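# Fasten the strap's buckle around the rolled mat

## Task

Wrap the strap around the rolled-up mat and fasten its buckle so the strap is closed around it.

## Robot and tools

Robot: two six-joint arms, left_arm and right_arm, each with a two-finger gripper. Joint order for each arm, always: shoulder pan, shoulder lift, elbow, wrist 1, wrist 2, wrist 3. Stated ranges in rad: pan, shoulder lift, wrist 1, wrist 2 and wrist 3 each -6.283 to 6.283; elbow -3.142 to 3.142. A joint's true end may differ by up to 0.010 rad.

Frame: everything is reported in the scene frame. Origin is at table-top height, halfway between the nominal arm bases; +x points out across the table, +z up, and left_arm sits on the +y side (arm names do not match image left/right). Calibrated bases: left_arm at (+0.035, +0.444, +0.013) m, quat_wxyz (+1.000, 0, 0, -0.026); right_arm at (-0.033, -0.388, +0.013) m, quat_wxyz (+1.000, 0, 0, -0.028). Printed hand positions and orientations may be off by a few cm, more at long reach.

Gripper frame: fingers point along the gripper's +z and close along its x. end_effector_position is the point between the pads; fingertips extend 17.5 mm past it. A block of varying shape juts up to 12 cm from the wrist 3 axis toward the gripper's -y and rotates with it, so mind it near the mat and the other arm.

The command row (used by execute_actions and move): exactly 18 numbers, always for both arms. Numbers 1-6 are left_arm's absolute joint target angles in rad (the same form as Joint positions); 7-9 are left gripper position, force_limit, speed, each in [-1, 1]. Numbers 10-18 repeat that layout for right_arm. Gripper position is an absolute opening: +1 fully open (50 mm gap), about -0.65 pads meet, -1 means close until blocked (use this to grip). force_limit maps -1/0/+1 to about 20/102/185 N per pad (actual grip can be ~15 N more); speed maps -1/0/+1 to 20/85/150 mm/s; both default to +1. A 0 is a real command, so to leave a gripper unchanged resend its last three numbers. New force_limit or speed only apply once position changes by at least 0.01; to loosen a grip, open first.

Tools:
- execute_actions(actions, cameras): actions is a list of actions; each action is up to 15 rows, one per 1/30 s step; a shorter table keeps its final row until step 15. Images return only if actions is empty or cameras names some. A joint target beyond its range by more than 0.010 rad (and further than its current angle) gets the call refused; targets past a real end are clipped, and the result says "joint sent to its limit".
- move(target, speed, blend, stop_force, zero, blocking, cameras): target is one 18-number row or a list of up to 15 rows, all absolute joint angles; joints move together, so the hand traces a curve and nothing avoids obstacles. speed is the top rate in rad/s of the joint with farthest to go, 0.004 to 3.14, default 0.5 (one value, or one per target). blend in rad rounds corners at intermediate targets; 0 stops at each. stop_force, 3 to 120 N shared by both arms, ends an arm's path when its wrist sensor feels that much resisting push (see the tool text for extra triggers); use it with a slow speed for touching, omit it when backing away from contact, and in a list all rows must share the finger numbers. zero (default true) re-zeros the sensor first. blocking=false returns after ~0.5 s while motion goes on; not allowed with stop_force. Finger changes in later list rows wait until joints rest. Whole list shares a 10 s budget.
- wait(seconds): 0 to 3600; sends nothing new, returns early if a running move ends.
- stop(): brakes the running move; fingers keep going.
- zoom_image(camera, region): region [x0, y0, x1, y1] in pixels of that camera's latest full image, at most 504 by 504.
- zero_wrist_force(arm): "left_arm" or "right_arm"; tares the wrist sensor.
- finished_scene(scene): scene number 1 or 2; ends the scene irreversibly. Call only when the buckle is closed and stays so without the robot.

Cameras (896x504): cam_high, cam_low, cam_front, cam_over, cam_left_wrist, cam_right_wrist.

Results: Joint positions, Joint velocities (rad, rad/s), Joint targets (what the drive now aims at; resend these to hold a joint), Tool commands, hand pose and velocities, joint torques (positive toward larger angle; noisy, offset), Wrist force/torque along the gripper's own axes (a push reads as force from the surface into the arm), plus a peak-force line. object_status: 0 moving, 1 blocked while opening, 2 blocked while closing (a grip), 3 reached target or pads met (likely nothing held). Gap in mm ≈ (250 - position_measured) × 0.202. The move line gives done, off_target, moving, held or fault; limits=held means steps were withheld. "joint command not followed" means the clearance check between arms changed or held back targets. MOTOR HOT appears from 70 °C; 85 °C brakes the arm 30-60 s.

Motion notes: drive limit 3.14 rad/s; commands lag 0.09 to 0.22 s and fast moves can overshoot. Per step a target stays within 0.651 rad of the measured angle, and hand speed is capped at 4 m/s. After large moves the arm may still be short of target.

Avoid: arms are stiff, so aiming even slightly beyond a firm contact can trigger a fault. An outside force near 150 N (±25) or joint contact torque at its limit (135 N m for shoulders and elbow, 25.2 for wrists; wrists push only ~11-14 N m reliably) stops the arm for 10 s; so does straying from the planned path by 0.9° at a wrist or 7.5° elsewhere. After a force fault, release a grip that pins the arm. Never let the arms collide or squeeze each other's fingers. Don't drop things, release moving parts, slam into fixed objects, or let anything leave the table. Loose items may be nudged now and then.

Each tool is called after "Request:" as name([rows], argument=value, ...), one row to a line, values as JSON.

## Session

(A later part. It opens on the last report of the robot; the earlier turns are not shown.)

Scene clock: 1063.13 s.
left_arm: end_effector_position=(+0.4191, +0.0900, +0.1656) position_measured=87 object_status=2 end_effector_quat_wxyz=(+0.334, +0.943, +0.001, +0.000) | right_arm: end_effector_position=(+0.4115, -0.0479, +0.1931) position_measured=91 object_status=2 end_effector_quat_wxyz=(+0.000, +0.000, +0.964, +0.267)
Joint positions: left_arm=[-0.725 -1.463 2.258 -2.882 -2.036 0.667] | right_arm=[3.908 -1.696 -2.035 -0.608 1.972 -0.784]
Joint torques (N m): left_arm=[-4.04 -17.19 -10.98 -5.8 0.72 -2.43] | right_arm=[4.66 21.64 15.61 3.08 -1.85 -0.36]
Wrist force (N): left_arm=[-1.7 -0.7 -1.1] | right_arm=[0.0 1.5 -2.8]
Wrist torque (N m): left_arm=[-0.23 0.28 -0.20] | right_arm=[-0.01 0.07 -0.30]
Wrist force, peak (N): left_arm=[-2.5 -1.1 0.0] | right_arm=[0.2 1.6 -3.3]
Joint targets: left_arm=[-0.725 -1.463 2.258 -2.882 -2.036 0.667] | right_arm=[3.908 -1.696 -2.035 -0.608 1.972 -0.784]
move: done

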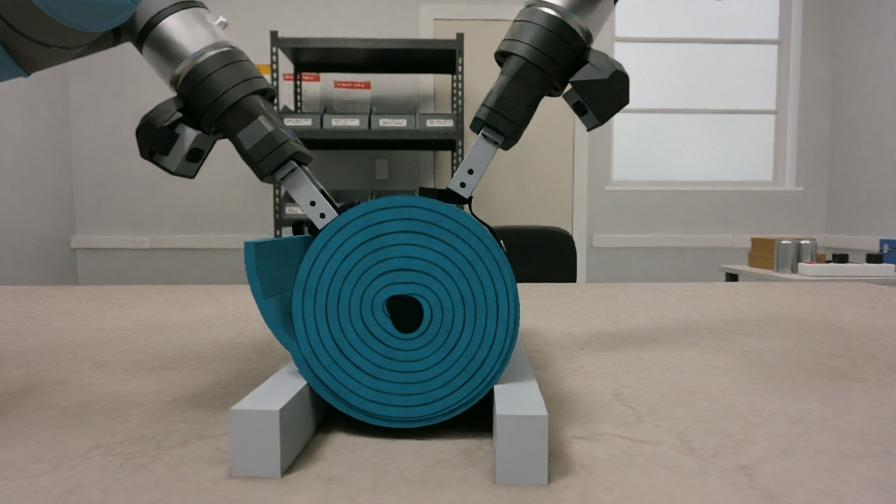

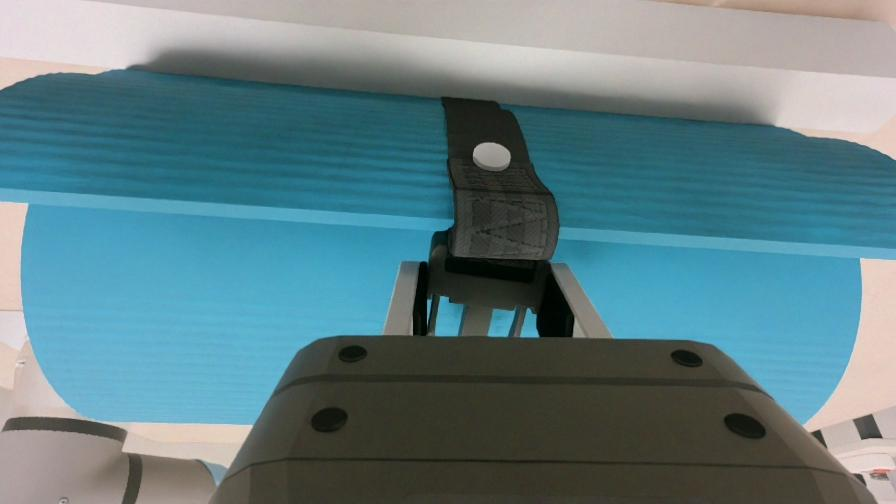

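Request:
move([
  [-0.7254,-1.3976,2.2897,-2.9796,-2.0356,0.6674,-1,0.2,-0.95,3.908,-1.696,-2.035,-0.608,1.972,-0.784,-1,0.2,-0.95],
  [-0.7254,-1.3976,2.2897,-2.9796,-2.0356,0.6674,1,0,-0.9,3.908,-1.696,-2.035,-0.608,1.972,-0.784,-1,0.2,-0.95],
  [-0.7176,-1.3947,2.2997,-2.9891,-2.0395,0.6748,1,0,-0.9,3.908,-1.696,-2.035,-0.608,1.972,-0.784,-1,0.2,-0.95],
  [-0.7176,-1.3947,2.2997,-2.9891,-2.0395,0.6748,-1,0.2,-0.95,3.908,-1.696,-2.035,-0.608,1.972,-0.784,-1,0.2,-0.95],
  [-0.7176,-1.4597,2.2677,-2.8916,-2.0395,0.6748,-1,0.2,-0.95,3.908,-1.696,-2.035,-0.608,1.972,-0.784,-1,0.2,-0.95],
  [-0.9224,-1.5407,1.9247,-2.1732,-1.7168,0.5805,-1,0.2,-0.95,3.908,-1.696,-2.035,-0.608,1.972,-0.784,-1,0.2,-0.95],
  [-1.043,-1.343,1.6455,-1.7029,-1.4837,0.4683,-1,0.2,-0.95,3.908,-1.696,-2.035,-0.608,1.972,-0.784,-1,0.2,-0.95],
], speed=[0.2,0.1,0.1,0.1,0.2,0.4,0.4], cameras=["cam_front","cam_left_wrist","cam_high"])

Request:
zoom_image(camera="cam_front", region=[340, 150, 480, 220])

Request:
zoom_image(camera="cam_left_wrist", region=[380, 180, 620, 340])

Request:
zoom_image(camera="cam_high", region=[380, 180, 460, 240])

Scene clock: 1084.57 s.
left_arm: end_effector_position=(+0.4142, +0.0484, +0.2011) position_measured=87 object_status=2 end_effector_quat_wxyz=(-0.095, +0.995, +0.000, +0.000) | right_arm: end_effector_position=(+0.4115, -0.0479, +0.1931) position_measured=91 object_status=2 end_effector_quat_wxyz=(+0.000, +0.000, +0.964, +0.267)
Joint positions: left_arm=[-1.043 -1.343 1.646 -1.703 -1.484 0.468] | right_arm=[3.908 -1.696 -2.035 -0.608 1.972 -0.784]
Joint torques (N m): left_arm=[9.32 -41.53 -24.88 -1.63 -0.08 2.49] | right_arm=[4.54 22.12 15.91 6.32 3.64 -0.2]
Wrist force (N): left_arm=[-1.0 0.2 -0.7] | right_arm=[1.2 -4.9 1.3]
Wrist torque (N m): left_arm=[0.08 0.15 0.06] | right_arm=[-0.07 0.08 -0.27]
Wrist force, peak (N): left_arm=[-0.5 -4.1 7.1] | right_arm=[1.2 -5.2 1.2]
Joint targets: left_arm=[-1.043 -1.343 1.645 -1.703 -1.484 0.468] | right_arm=[3.908 -1.696 -2.035 -0.608 1.972 -0.784]
move: done
Images, in order (width x height): cam_high 896x504, cam_front 896x504, cam_left_wrist 896x504.

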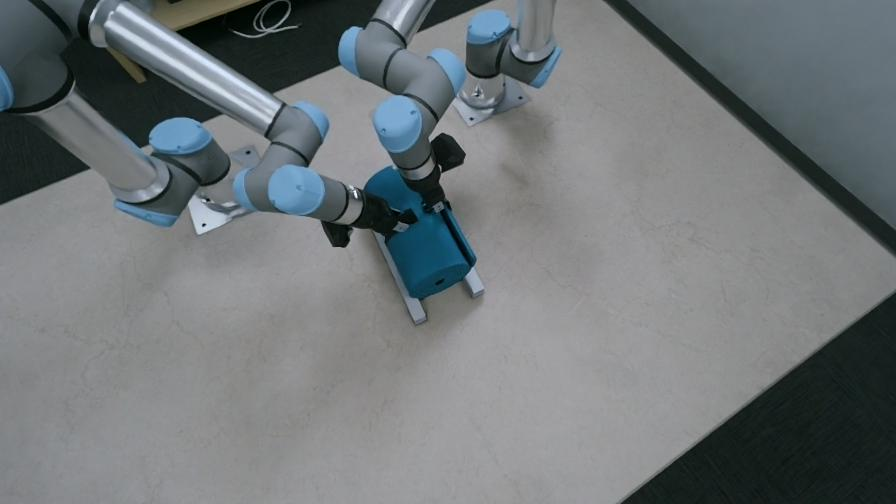

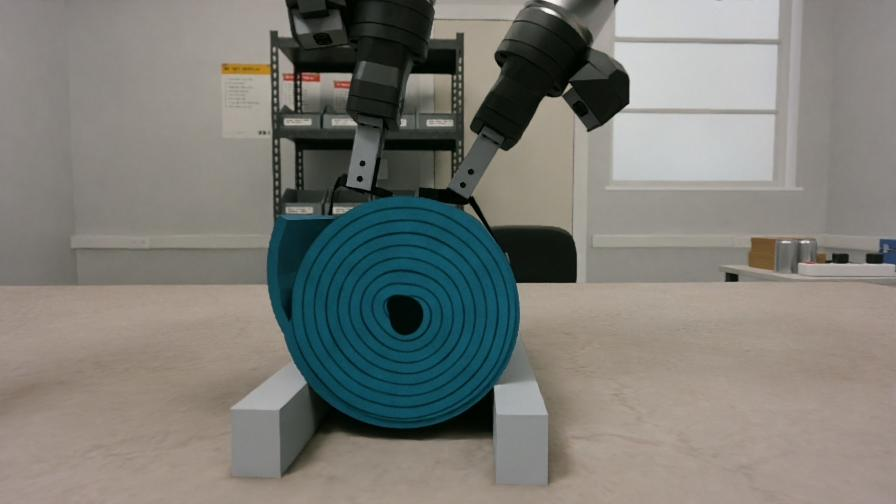

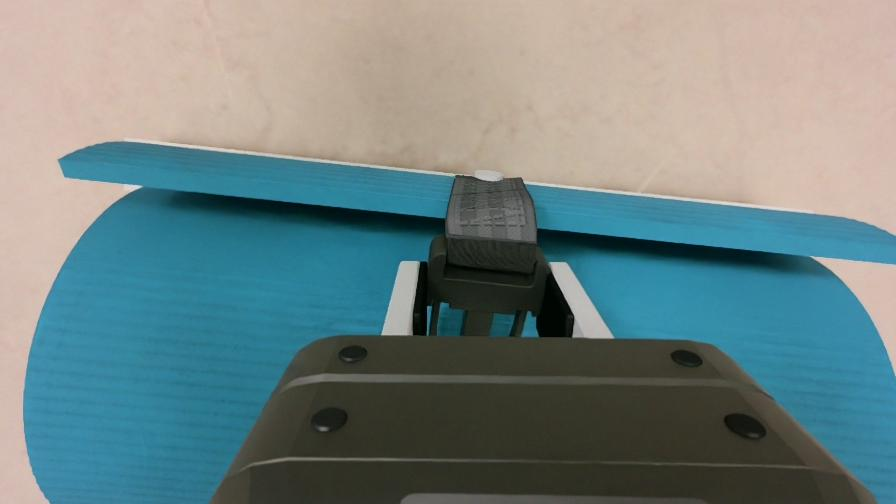

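Scaled by 3.600.

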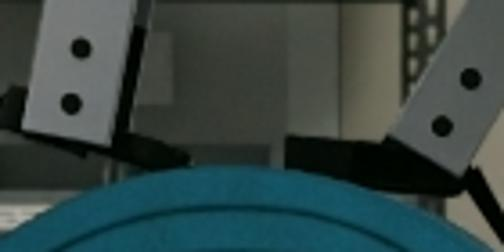

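Scaled by 2.100.

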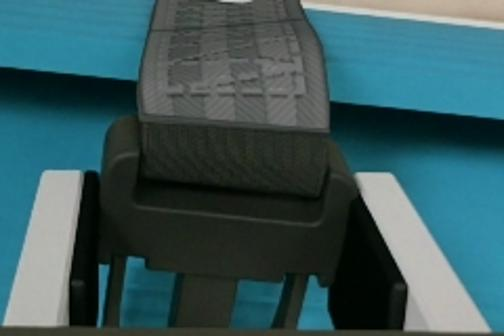

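Scaled by 6.300.

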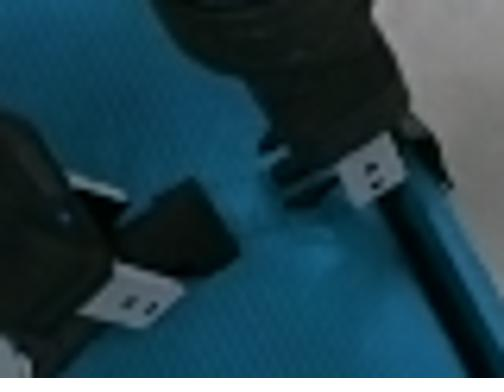

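Request:
move(target=[-1.0167,-1.3917,1.7289,-1.8466,-1.5371,0.5012,-1,0.2,-0.95,3.908,-1.696,-2.035,-0.608,1.972,-0.784,-1,0.2,-0.95], speed=0.2, cameras=["cam_front"])

Request:
zoom_image(camera="cam_front", region=[340, 150, 480, 220])

Request:
move(target=[-1.0514,-1.3169,1.6433,-1.8347,-1.5393,0.4664,-1,0.2,-0.95,3.908,-1.696,-2.035,-0.608,1.972,-0.784,-1,0.2,-0.95], speed=0.03, stop_force=25, cameras=["cam_front","cam_high"])

Request:
zoom_image(camera="cam_front", region=[340, 150, 480, 220])

Request:
zoom_image(camera="cam_high", region=[380, 180, 460, 240])

Scene clock: 1107.53 s.
left_arm: end_effector_position=(+0.4146, +0.0480, +0.1991) position_measured=87 object_status=2 end_effector_quat_wxyz=(-0.035, +0.999, +0.000, +0.000) | right_arm: end_effector_position=(+0.4115, -0.0479, +0.1931) position_measured=91 object_status=2 end_effector_quat_wxyz=(+0.000, +0.000, +0.964, +0.267)
Joint positions: left_arm=[-1.017 -1.392 1.729 -1.847 -1.537 0.501] | right_arm=[3.908 -1.696 -2.035 -0.608 1.972 -0.784]
Joint torques (N m): left_arm=[-8.37 -26.74 -29.08 -0.99 2.09 -2.48] | right_arm=[4.57 22.46 16.4 6.31 3.67 0.01]
Wrist force (N): left_arm=[-1.1 -0.2 -0.9] | right_arm=[1.1 -4.7 0.9]
Wrist torque (N m): left_arm=[0.03 0.15 -0.04] | right_arm=[-0.06 0.10 -0.27]
Wrist force, peak (N): left_arm=[-1.2 0.1 -1.1] | right_arm=[1.2 -5.2 1.4]
Joint targets: left_arm=[-1.017 -1.392 1.729 -1.847 -1.537 0.501] | right_arm=[3.908 -1.696 -2.035 -0.608 1.972 -0.784]
move: done

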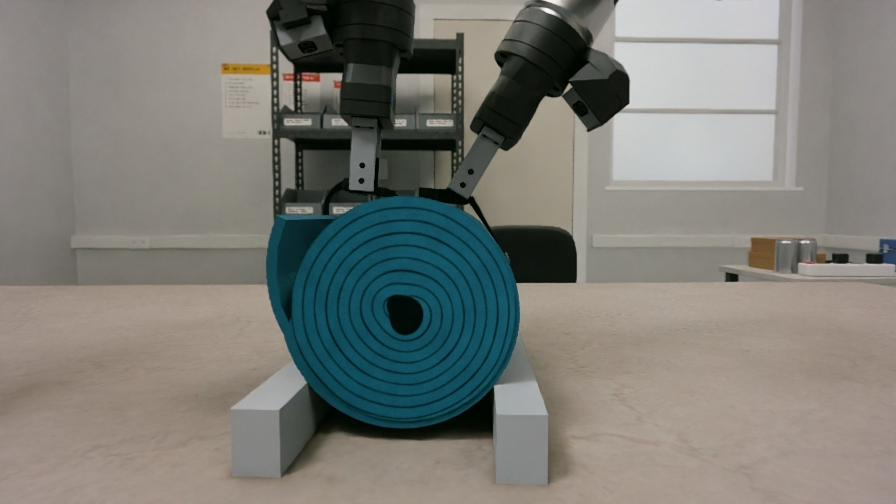

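Scaled by 3.600.

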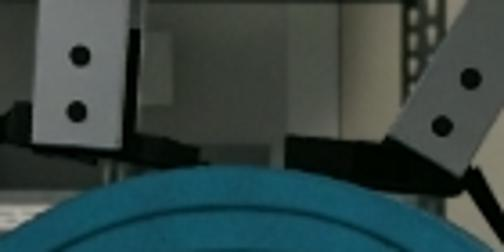

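Scene clock: 1110.13 s.
left_arm: end_effector_position=(+0.4149, +0.0246, +0.1977) position_measured=87 object_status=2 end_effector_quat_wxyz=(-0.035, +0.999, +0.000, +0.000) | right_arm: end_effector_position=(+0.4115, -0.0479, +0.1931) position_measured=91 object_status=2 end_effector_quat_wxyz=(+0.000, +0.000, +0.964, +0.267)
Joint positions: left_arm=[-1.036 -1.35 1.681 -1.84 -1.538 0.482] | right_arm=[3.908 -1.696 -2.035 -0.608 1.972 -0.784]
Joint torques (N m): left_arm=[1.72 -42.48 -20.38 -8.95 -2.98 2.24] | right_arm=[8.42 22.63 36.62 7.92 3.67 -0.11]
Wrist force (N): left_arm=[0.1 -20.8 -5.1] | right_arm=[1.7 -21.7 -12.3]
Wrist torque (N m): left_arm=[-0.11 0.25 0.19] | right_arm=[-0.11 0.23 -0.38]
Wrist force, peak (N): left_arm=[0.2 -33.9 -7.6] | right_arm=[2.5 -26.5 -17.4]
Joint targets: left_arm=[-1.036 -1.350 1.681 -1.840 -1.538 0.482] | right_arm=[3.908 -1.696 -2.035 -0.608 1.972 -0.784]
move: contact (left_arm); left_arm: the elbow is farthest, 0.038 rad from its target
Images, in order (width x height): cam_high 896x504, cam_front 896x504.

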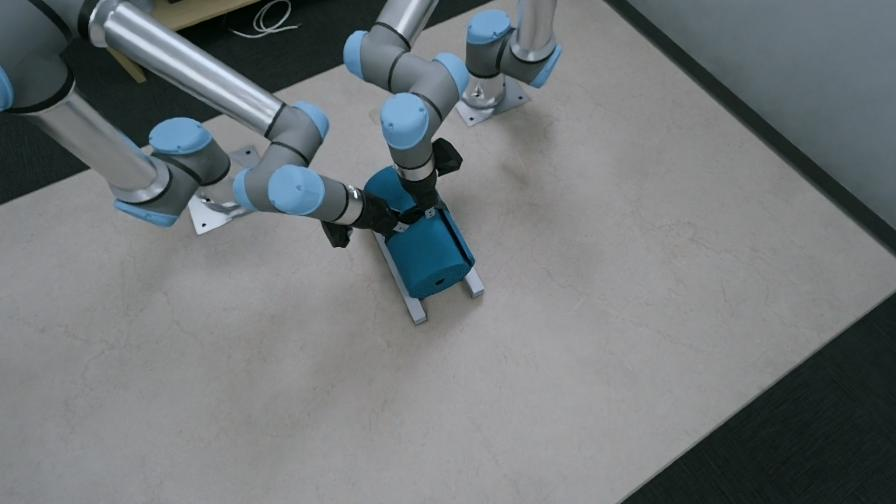

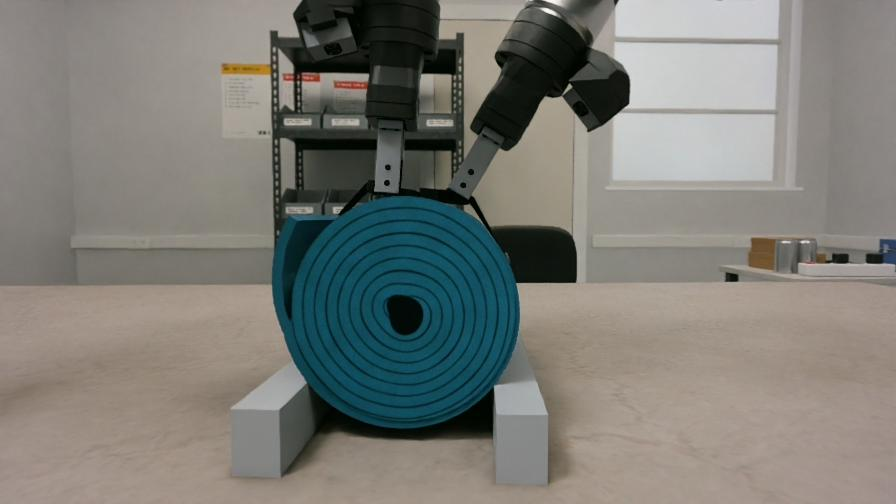

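Scaled by 3.600.

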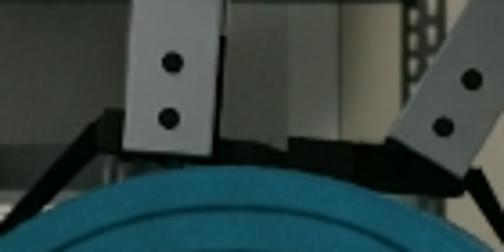

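Scaled by 6.300.

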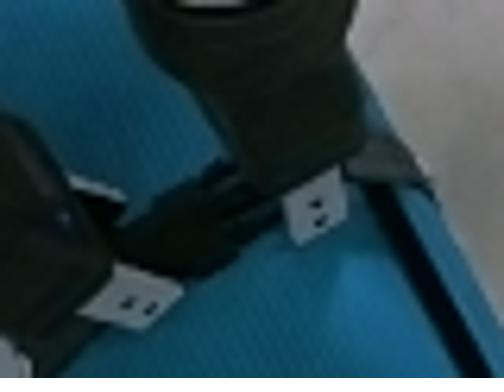

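Request:
execute_actions(actions=[])

Request:
zoom_image(camera="cam_front", region=[385, 175, 465, 215])

Request:
zoom_image(camera="cam_high", region=[395, 195, 445, 225])

Scene clock: 1126.37 s.
left_arm: end_effector_position=(+0.4149, +0.0246, +0.1977) position_measured=87 object_status=2 end_effector_quat_wxyz=(-0.035, +0.999, +0.000, +0.000) | right_arm: end_effector_position=(+0.4115, -0.0479, +0.1931) position_measured=91 object_status=2 end_effector_quat_wxyz=(+0.000, +0.000, +0.964, +0.267)
Joint positions: left_arm=[-1.036 -1.35 1.681 -1.84 -1.538 0.482] | right_arm=[3.908 -1.696 -2.035 -0.608 1.972 -0.784]
Joint velocities: within noise
Joint torques (N m): left_arm=[1.36 -41.23 -20.35 -7.1 -3.09 2.09] | right_arm=[15.85 22.36 37.84 8.51 3.7 0.04]
Motor temperatures (°C): left_arm=[27 32 30 34 36 33] | right_arm=[36 34 25 30 43 37]
Wrist force (N): left_arm=[0.0 -21.0 -5.1] | right_arm=[1.8 -21.9 -12.5]
Wrist torque (N m): left_arm=[-0.12 0.26 0.20] | right_arm=[-0.08 0.22 -0.39]
Wrist force, peak (N): left_arm=[-0.1 -21.3 -5.0] | right_arm=[1.8 -22.1 -12.6]
Joint targets: left_arm=[-1.036 -1.350 1.681 -1.840 -1.538 0.482] | right_arm=[3.908 -1.696 -2.035 -0.608 1.972 -0.784]
Tool commands: left_gripper/position=-1.0 left_gripper/force_limit=+0.2 left_gripper/speed=-0.95 right_gripper/position=-1.0 right_gripper/force_limit=+0.2 right_gripper/speed=-0.95

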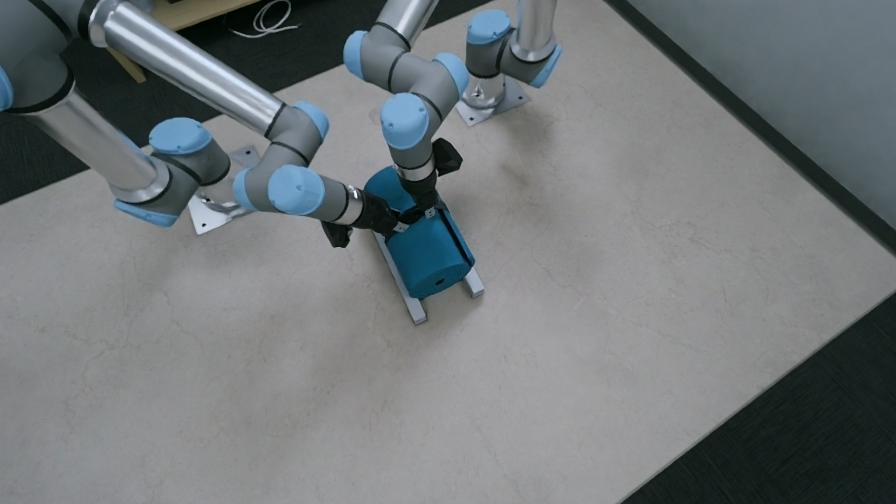

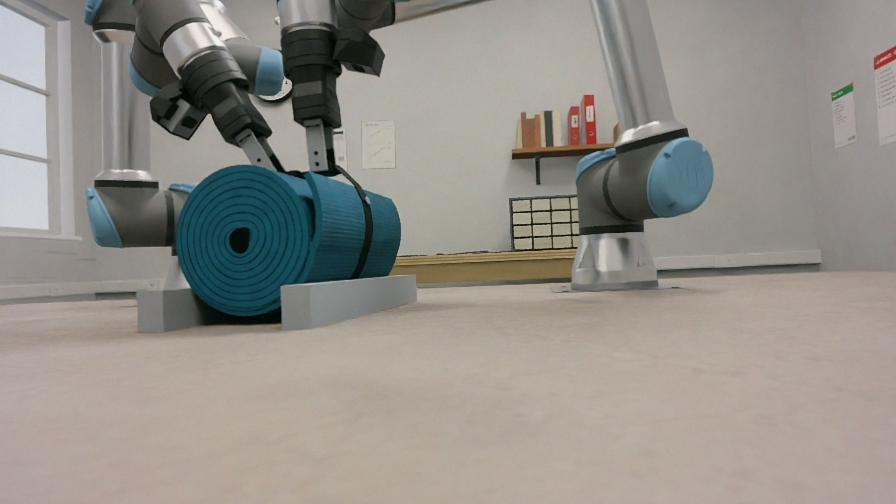

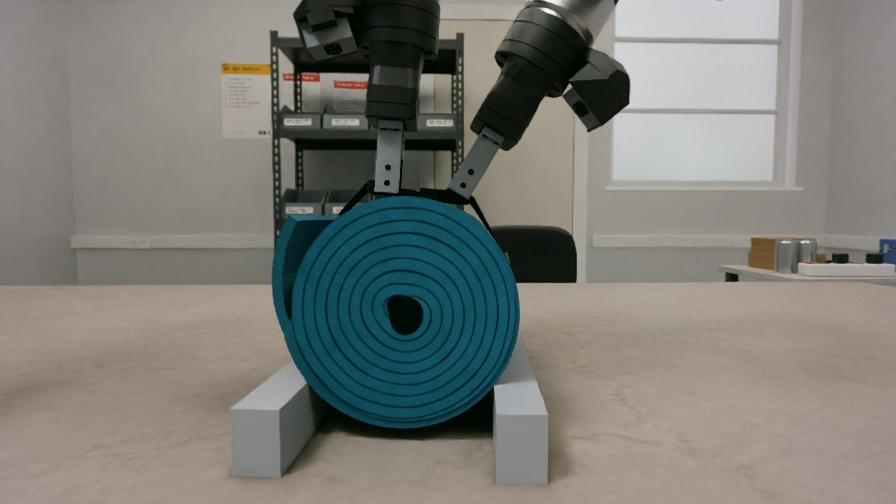

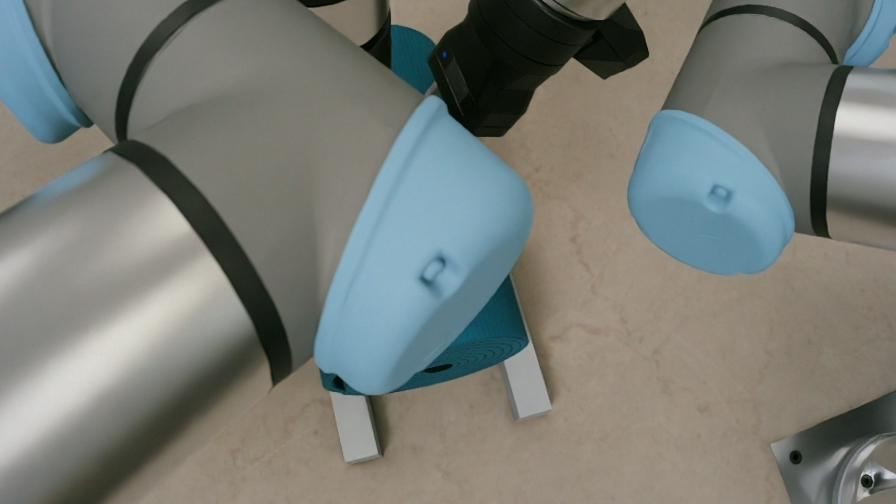

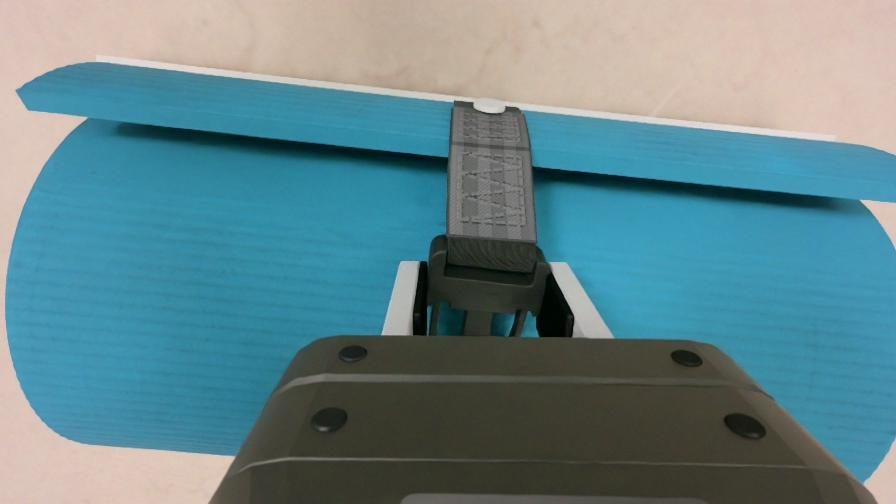

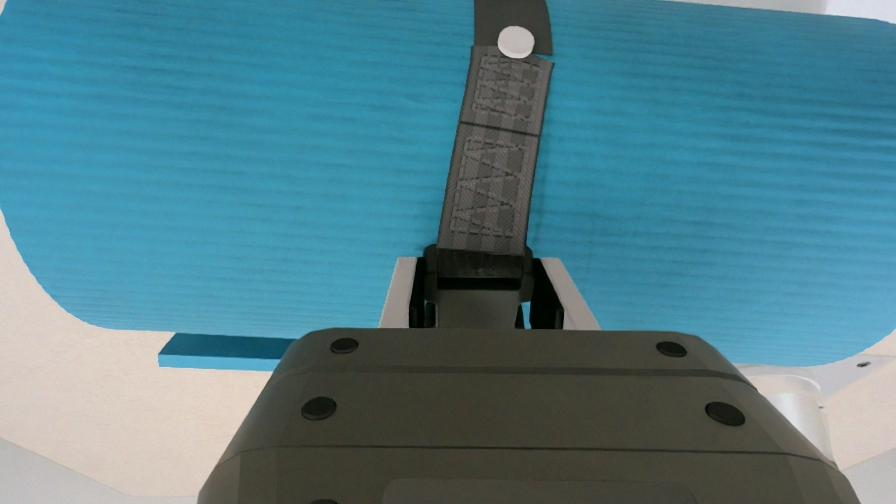

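Scaled by 6.300.

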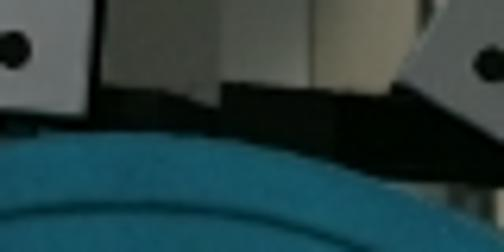

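Scaled by 10.080.

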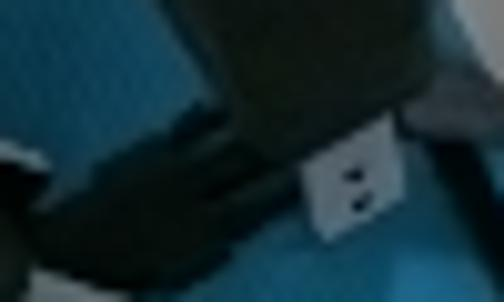

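Request:
move(target=[-1.0122,-1.3892,1.7588,-1.9710,-1.5877,0.5064,-1,0.2,-0.95,3.908,-1.696,-2.035,-0.608,1.972,-0.784,-1,0.2,-0.95], speed=0.1, cameras=["cam_front"])

Request:
zoom_image(camera="cam_front", region=[385, 175, 465, 215])

Request:
move(target=[-1.0295,-1.3534,1.7204,-1.9685,-1.5872,0.489,-1,0.2,-0.95,3.908,-1.696,-2.035,-0.608,1.972,-0.784,-1,0.2,-0.95], speed=0.03, stop_force=55, cameras=["cam_front","cam_high"])

Request:
zoom_image(camera="cam_front", region=[385, 175, 465, 215])

Request:
zoom_image(camera="cam_high", region=[380, 180, 460, 240])

Scene clock: 1151.77 s.
left_arm: end_effector_position=(+0.4149, +0.0253, +0.1957) position_measured=87 object_status=2 end_effector_quat_wxyz=(+0.018, +1.000, +0.000, +0.000) end_effector_velocity=(+0.000, +0.001, +0.001) end_effector_angular_velocity=(+0.004, +0.000, +0.000) | right_arm: end_effector_position=(+0.4115, -0.0479, +0.1931) position_measured=91 object_status=2 end_effector_quat_wxyz=(+0.000, +0.000, +0.964, +0.267)
Joint positions: left_arm=[-1.012 -1.389 1.759 -1.971 -1.588 0.507] | right_arm=[3.908 -1.696 -2.035 -0.608 1.972 -0.784]
Joint velocities: left_arm=[0 0 -0.002 0.006 0.002 0] | right_arm=[within noise]
Joint torques (N m): left_arm=[-23.85 -23.3 -42.04 -10.66 -4.76 -0.4] | right_arm=[13.13 22.86 37.79 8.17 4.99 0.09]
Wrist force (N): left_arm=[-0.3 -49.8 -10.3] | right_arm=[3.1 -37.3 -28.4]
Wrist torque (N m): left_arm=[0.12 0.29 0.06] | right_arm=[0.39 0.30 -0.35]
Wrist force, peak (N): left_arm=[-0.2 -50.9 -10.6] | right_arm=[3.1 -37.9 -29.1]
Joint targets: left_arm=[-1.012 -1.389 1.759 -1.971 -1.588 0.506] | right_arm=[3.908 -1.696 -2.035 -0.608 1.972 -0.784]
move: done

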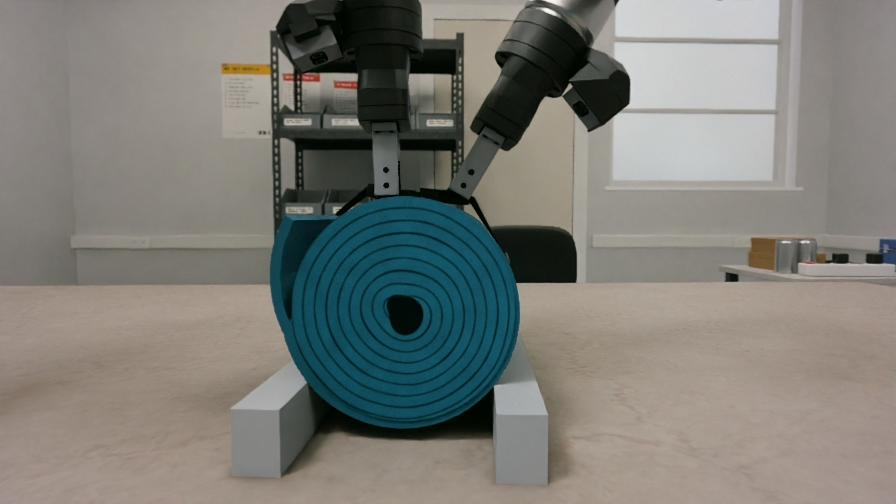

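Scaled by 6.300.

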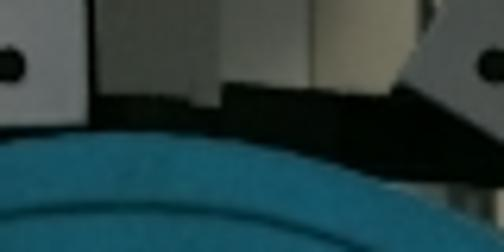

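Scene clock: 1152.73 s.
left_arm: end_effector_position=(+0.4122, +0.0230, +0.1917) position_measured=87 object_status=2 end_effector_quat_wxyz=(+0.005, +1.000, +0.001, -0.006) | right_arm: end_effector_position=(+0.4116, -0.0479, +0.1931) position_measured=91 object_status=2 end_effector_quat_wxyz=(+0.000, +0.000, +0.964, +0.267)
Joint positions: left_arm=[-1.019 -1.373 1.741 -1.942 -1.586 0.498] | right_arm=[3.908 -1.696 -2.035 -0.608 1.972 -0.784]
Joint torques (N m): left_arm=[-13.21 -33.6 -30.12 -12.38 -6.45 0.02] | right_arm=[34.09 23.14 37.66 11.9 11.74 0.04]
Wrist force (N): left_arm=[2.0 -57.4 -10.9] | right_arm=[1.8 -52.7 -42.8]
Wrist torque (N m): left_arm=[0.02 0.16 0.26] | right_arm=[0.82 0.25 -0.63]
Wrist force, peak (N): left_arm=[6.6 -81.8 -19.1] | right_arm=[2.4 -62.9 -50.7]
Joint targets: left_arm=[-1.020 -1.373 1.741 -1.944 -1.587 0.498] | right_arm=[3.908 -1.696 -2.035 -0.608 1.972 -0.784]
Tool commands: left_gripper/position=-1.0 left_gripper/force_limit=+0.2 left_gripper/speed=-0.952941 right_gripper/position=-1.0 right_gripper/force_limit=+0.2 right_gripper/speed=-0.95
TORQUE FAULT: the wrist 1 of the left arm strayed more than 0.9 degrees from its planned motion, and that arm stopped. A torque fault puts only its own arm into a fault stop. That arm's remaining commands of this call were not run. That arm may still press on what stopped it. That arm is still stopped at the end of this call. That arm stays stopped for about 10 more seconds. Until then a move that you send moves the other arm only, and its call returns only when the move has ended. Once the stop has ended, the next robot result says so. If the stop ends while you think or write, that arm runs what you send next. While its stop runs, that arm takes no new command, but its gripper still runs the gripper command that each later call begins with. Until it ends, the stop uses up actions while you think or wait. An arm that is not stopped still takes commands.
move: fault (left_arm); left_arm: the wrist 1 is farthest, 0.027 rad from its target
Images, in order (width x height): cam_high 896x504, cam_front 896x504.

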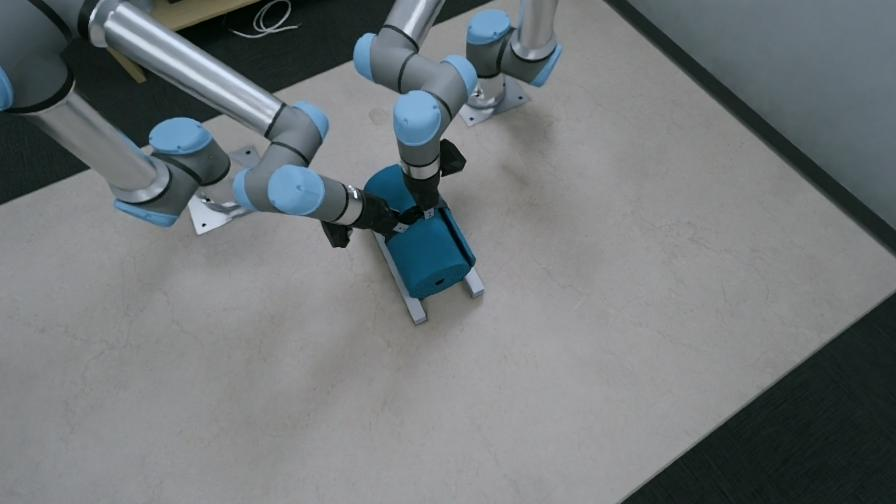

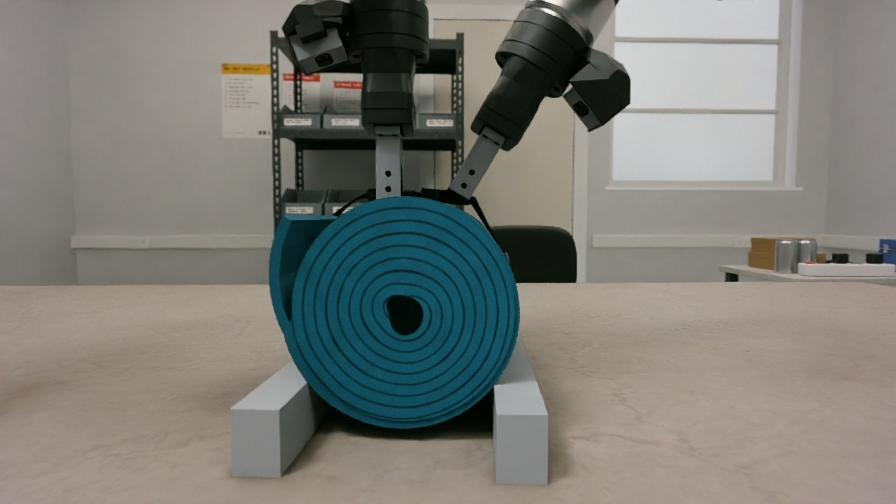

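Scaled by 6.300.

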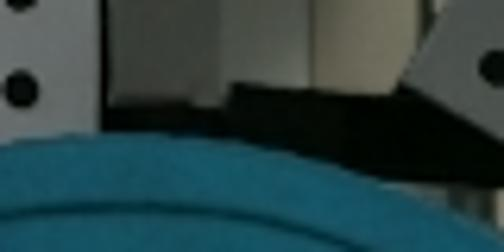

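Scaled by 6.300.

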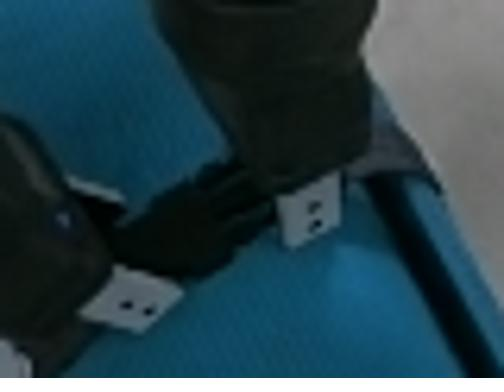

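Request:
wait(seconds=3)

Request:
move(target=[-1.0101,-1.4058,1.7798,-1.9753,-1.5878,0.5084,-1,0.2,-0.95,3.908,-1.696,-2.035,-0.608,1.972,-0.784,-1,0.2,-0.95], speed=0.1, cameras=["cam_front"])

Request:
zoom_image(camera="cam_front", region=[385, 175, 465, 215])

Request:
move(target=[-1.0340,-1.3577,1.7257,-1.9697,-1.5871,0.4846,-1,0.2,-0.95,3.908,-1.696,-2.035,-0.608,1.972,-0.784,-1,0.2,-0.95], speed=0.02, stop_force=35, cameras=["cam_front","cam_high"])

Request:
zoom_image(camera="cam_front", region=[385, 175, 465, 215])

Request:
zoom_image(camera="cam_high", region=[380, 180, 460, 240])

Scene clock: 1172.13 s.
left_arm: end_effector_position=(+0.4122, +0.0230, +0.1917) position_measured=87 object_status=2 end_effector_quat_wxyz=(+0.005, +1.000, +0.001, -0.006) | right_arm: end_effector_position=(+0.4116, -0.0479, +0.1931) position_measured=91 object_status=2 end_effector_quat_wxyz=(+0.000, +0.000, +0.964, +0.267)
Joint positions: left_arm=[-1.019 -1.373 1.741 -1.942 -1.586 0.498] | right_arm=[3.908 -1.696 -2.035 -0.608 1.972 -0.784]
Joint torques (N m): left_arm=[-31.54 -32.31 -43.49 -16.97 -8.96 -0.14] | right_arm=[22.14 23.39 37.5 9.96 11.7 0.44]
Wrist force (N): left_arm=[1.9 -57.5 -10.9] | right_arm=[2.4 -50.1 -39.9]
Wrist torque (N m): left_arm=[0.02 0.17 0.26] | right_arm=[0.76 0.29 -0.65]
Wrist force, peak (N): left_arm=[2.0 -57.7 -11.0] | right_arm=[1.7 -52.8 -42.8]
Joint targets: left_arm=[-1.019 -1.373 1.741 -1.942 -1.586 0.498] | right_arm=[3.908 -1.696 -2.035 -0.608 1.972 -0.784]
Tool commands: left_gripper/position=-1.0 left_gripper/force_limit=+0.2 left_gripper/speed=-0.952941 right_gripper/position=-1.0 right_gripper/force_limit=+0.2 right_gripper/speed=-0.95
TORQUE FAULT, CONTINUED: the left arm's stop, for the torque fault of the wrist 1 that an earlier result reported, is over. The rest of the stop counts as 19 of the actions that you can send in this scene. That arm's target is now where it stood when the stop ended, not its last command. That arm keeps its grip as last carried out and accepts commands again. That arm stops again at each new torque fault.
wait: 3.00 s; at rest from the start

Scene clock: 1172.83 s.
left_arm: end_effector_position=(+0.4121, +0.0327, +0.1953) position_measured=87 object_status=2 end_effector_quat_wxyz=(+0.018, +1.000, +0.000, +0.000) end_effector_velocity=(+0.001, +0.001, -0.001) end_effector_angular_velocity=(+0.006, +0.002, +0.001) | right_arm: end_effector_position=(+0.4115, -0.0478, +0.1932) position_measured=91 object_status=2 end_effector_quat_wxyz=(+0.000, +0.000, +0.964, +0.267)
Joint positions: left_arm=[-1.01 -1.406 1.78 -1.976 -1.588 0.509] | right_arm=[3.908 -1.696 -2.035 -0.608 1.972 -0.784]
Joint velocities: left_arm=[0.001 0.004 -0.003 0.005 0.001 0] | right_arm=[within noise]
Joint torques (N m): left_arm=[-4.56 -25.97 -29.69 -0.82 -0.87 -1.11] | right_arm=[-6.51 23.65 27.1 3.62 -1.29 0.47]
Wrist force (N): left_arm=[-2.2 0.4 -0.5] | right_arm=[0.8 -6.1 0.9]
Wrist torque (N m): left_arm=[0.13 0.34 -0.07] | right_arm=[-0.30 0.15 -0.24]
Wrist force, peak (N): left_arm=[2.0 -57.7 -10.7] | right_arm=[2.6 -50.0 -40.0]
Joint targets: left_arm=[-1.010 -1.406 1.780 -1.975 -1.588 0.508] | right_arm=[3.908 -1.696 -2.035 -0.608 1.972 -0.784]
move: done

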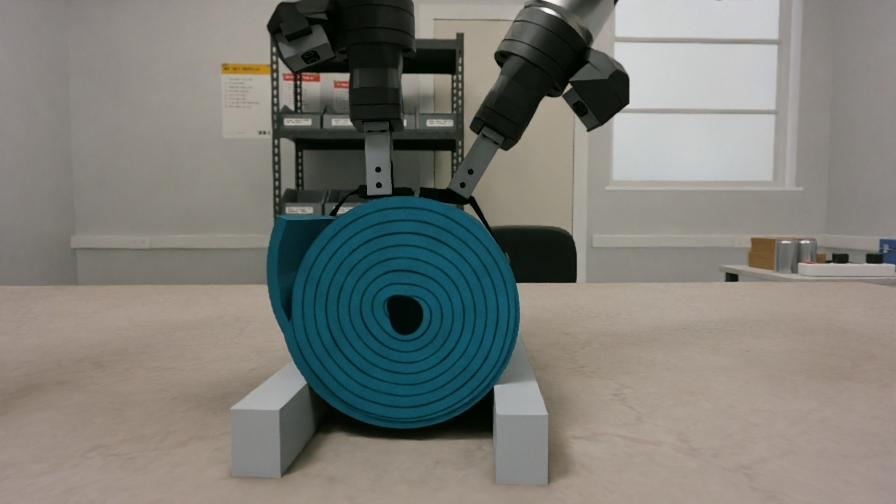

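Scaled by 6.300.

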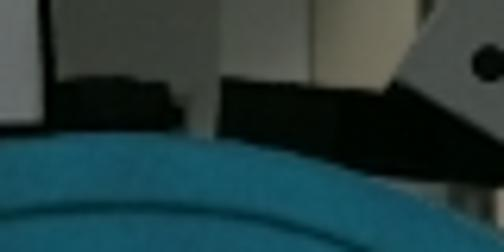

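Scene clock: 1174.73 s.
left_arm: end_effector_position=(+0.4123, +0.0238, +0.1947) position_measured=87 object_status=2 end_effector_quat_wxyz=(+0.017, +1.000, +0.000, +0.000) | right_arm: end_effector_position=(+0.4115, -0.0479, +0.1931) position_measured=91 object_status=2 end_effector_quat_wxyz=(+0.000, +0.000, +0.964, +0.267)
Joint positions: left_arm=[-1.018 -1.39 1.762 -1.973 -1.587 0.501] | right_arm=[3.908 -1.696 -2.035 -0.608 1.972 -0.784]
Joint torques (N m): left_arm=[-3.98 -41.46 -26.84 -13.08 -5.46 2.02] | right_arm=[21.34 23.55 43.62 10.8 9.02 0.4]
Wrist force (N): left_arm=[-0.8 -35.9 -2.9] | right_arm=[2.0 -35.6 -16.0]
Wrist torque (N m): left_arm=[-0.07 0.31 0.48] | right_arm=[0.00 0.41 -0.73]
Wrist force, peak (N): left_arm=[-0.6 -40.7 -3.6] | right_arm=[2.1 -38.8 -18.2]
Joint targets: left_arm=[-1.018 -1.390 1.762 -1.973 -1.587 0.501] | right_arm=[3.908 -1.696 -2.035 -0.608 1.972 -0.784]
move: contact (left_arm); left_arm: the elbow is farthest, 0.036 rad from its target
Images, in order (width x height): cam_high 896x504, cam_front 896x504.

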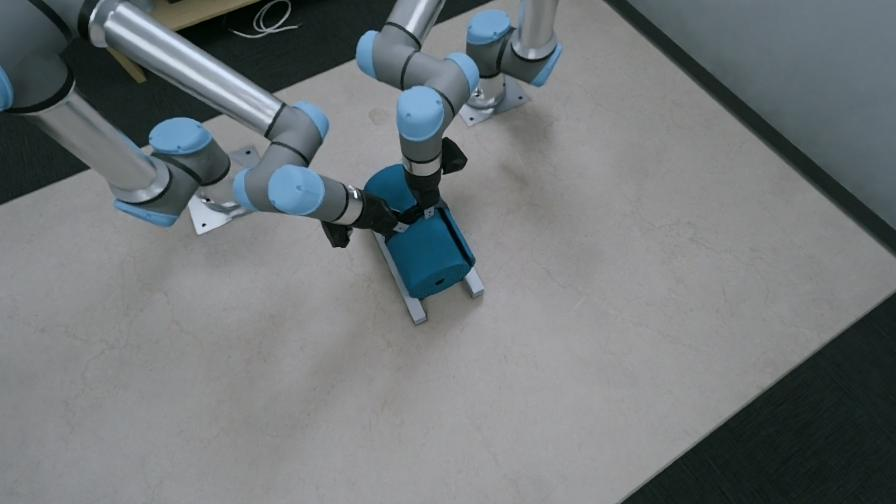

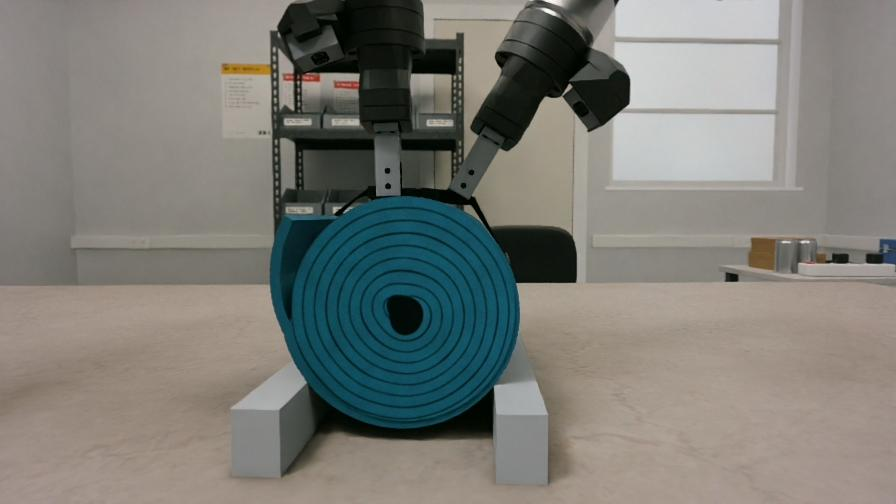

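Scaled by 6.300.

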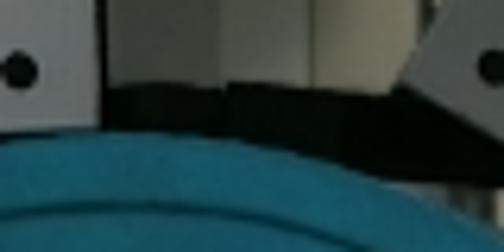

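Scaled by 6.300.

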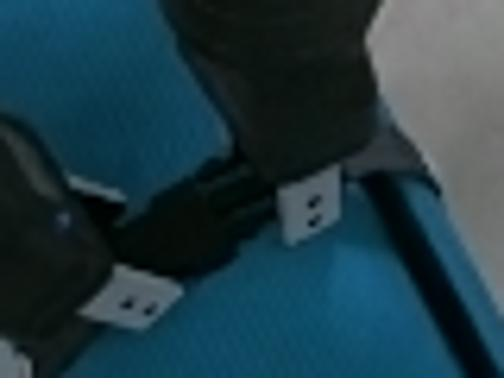

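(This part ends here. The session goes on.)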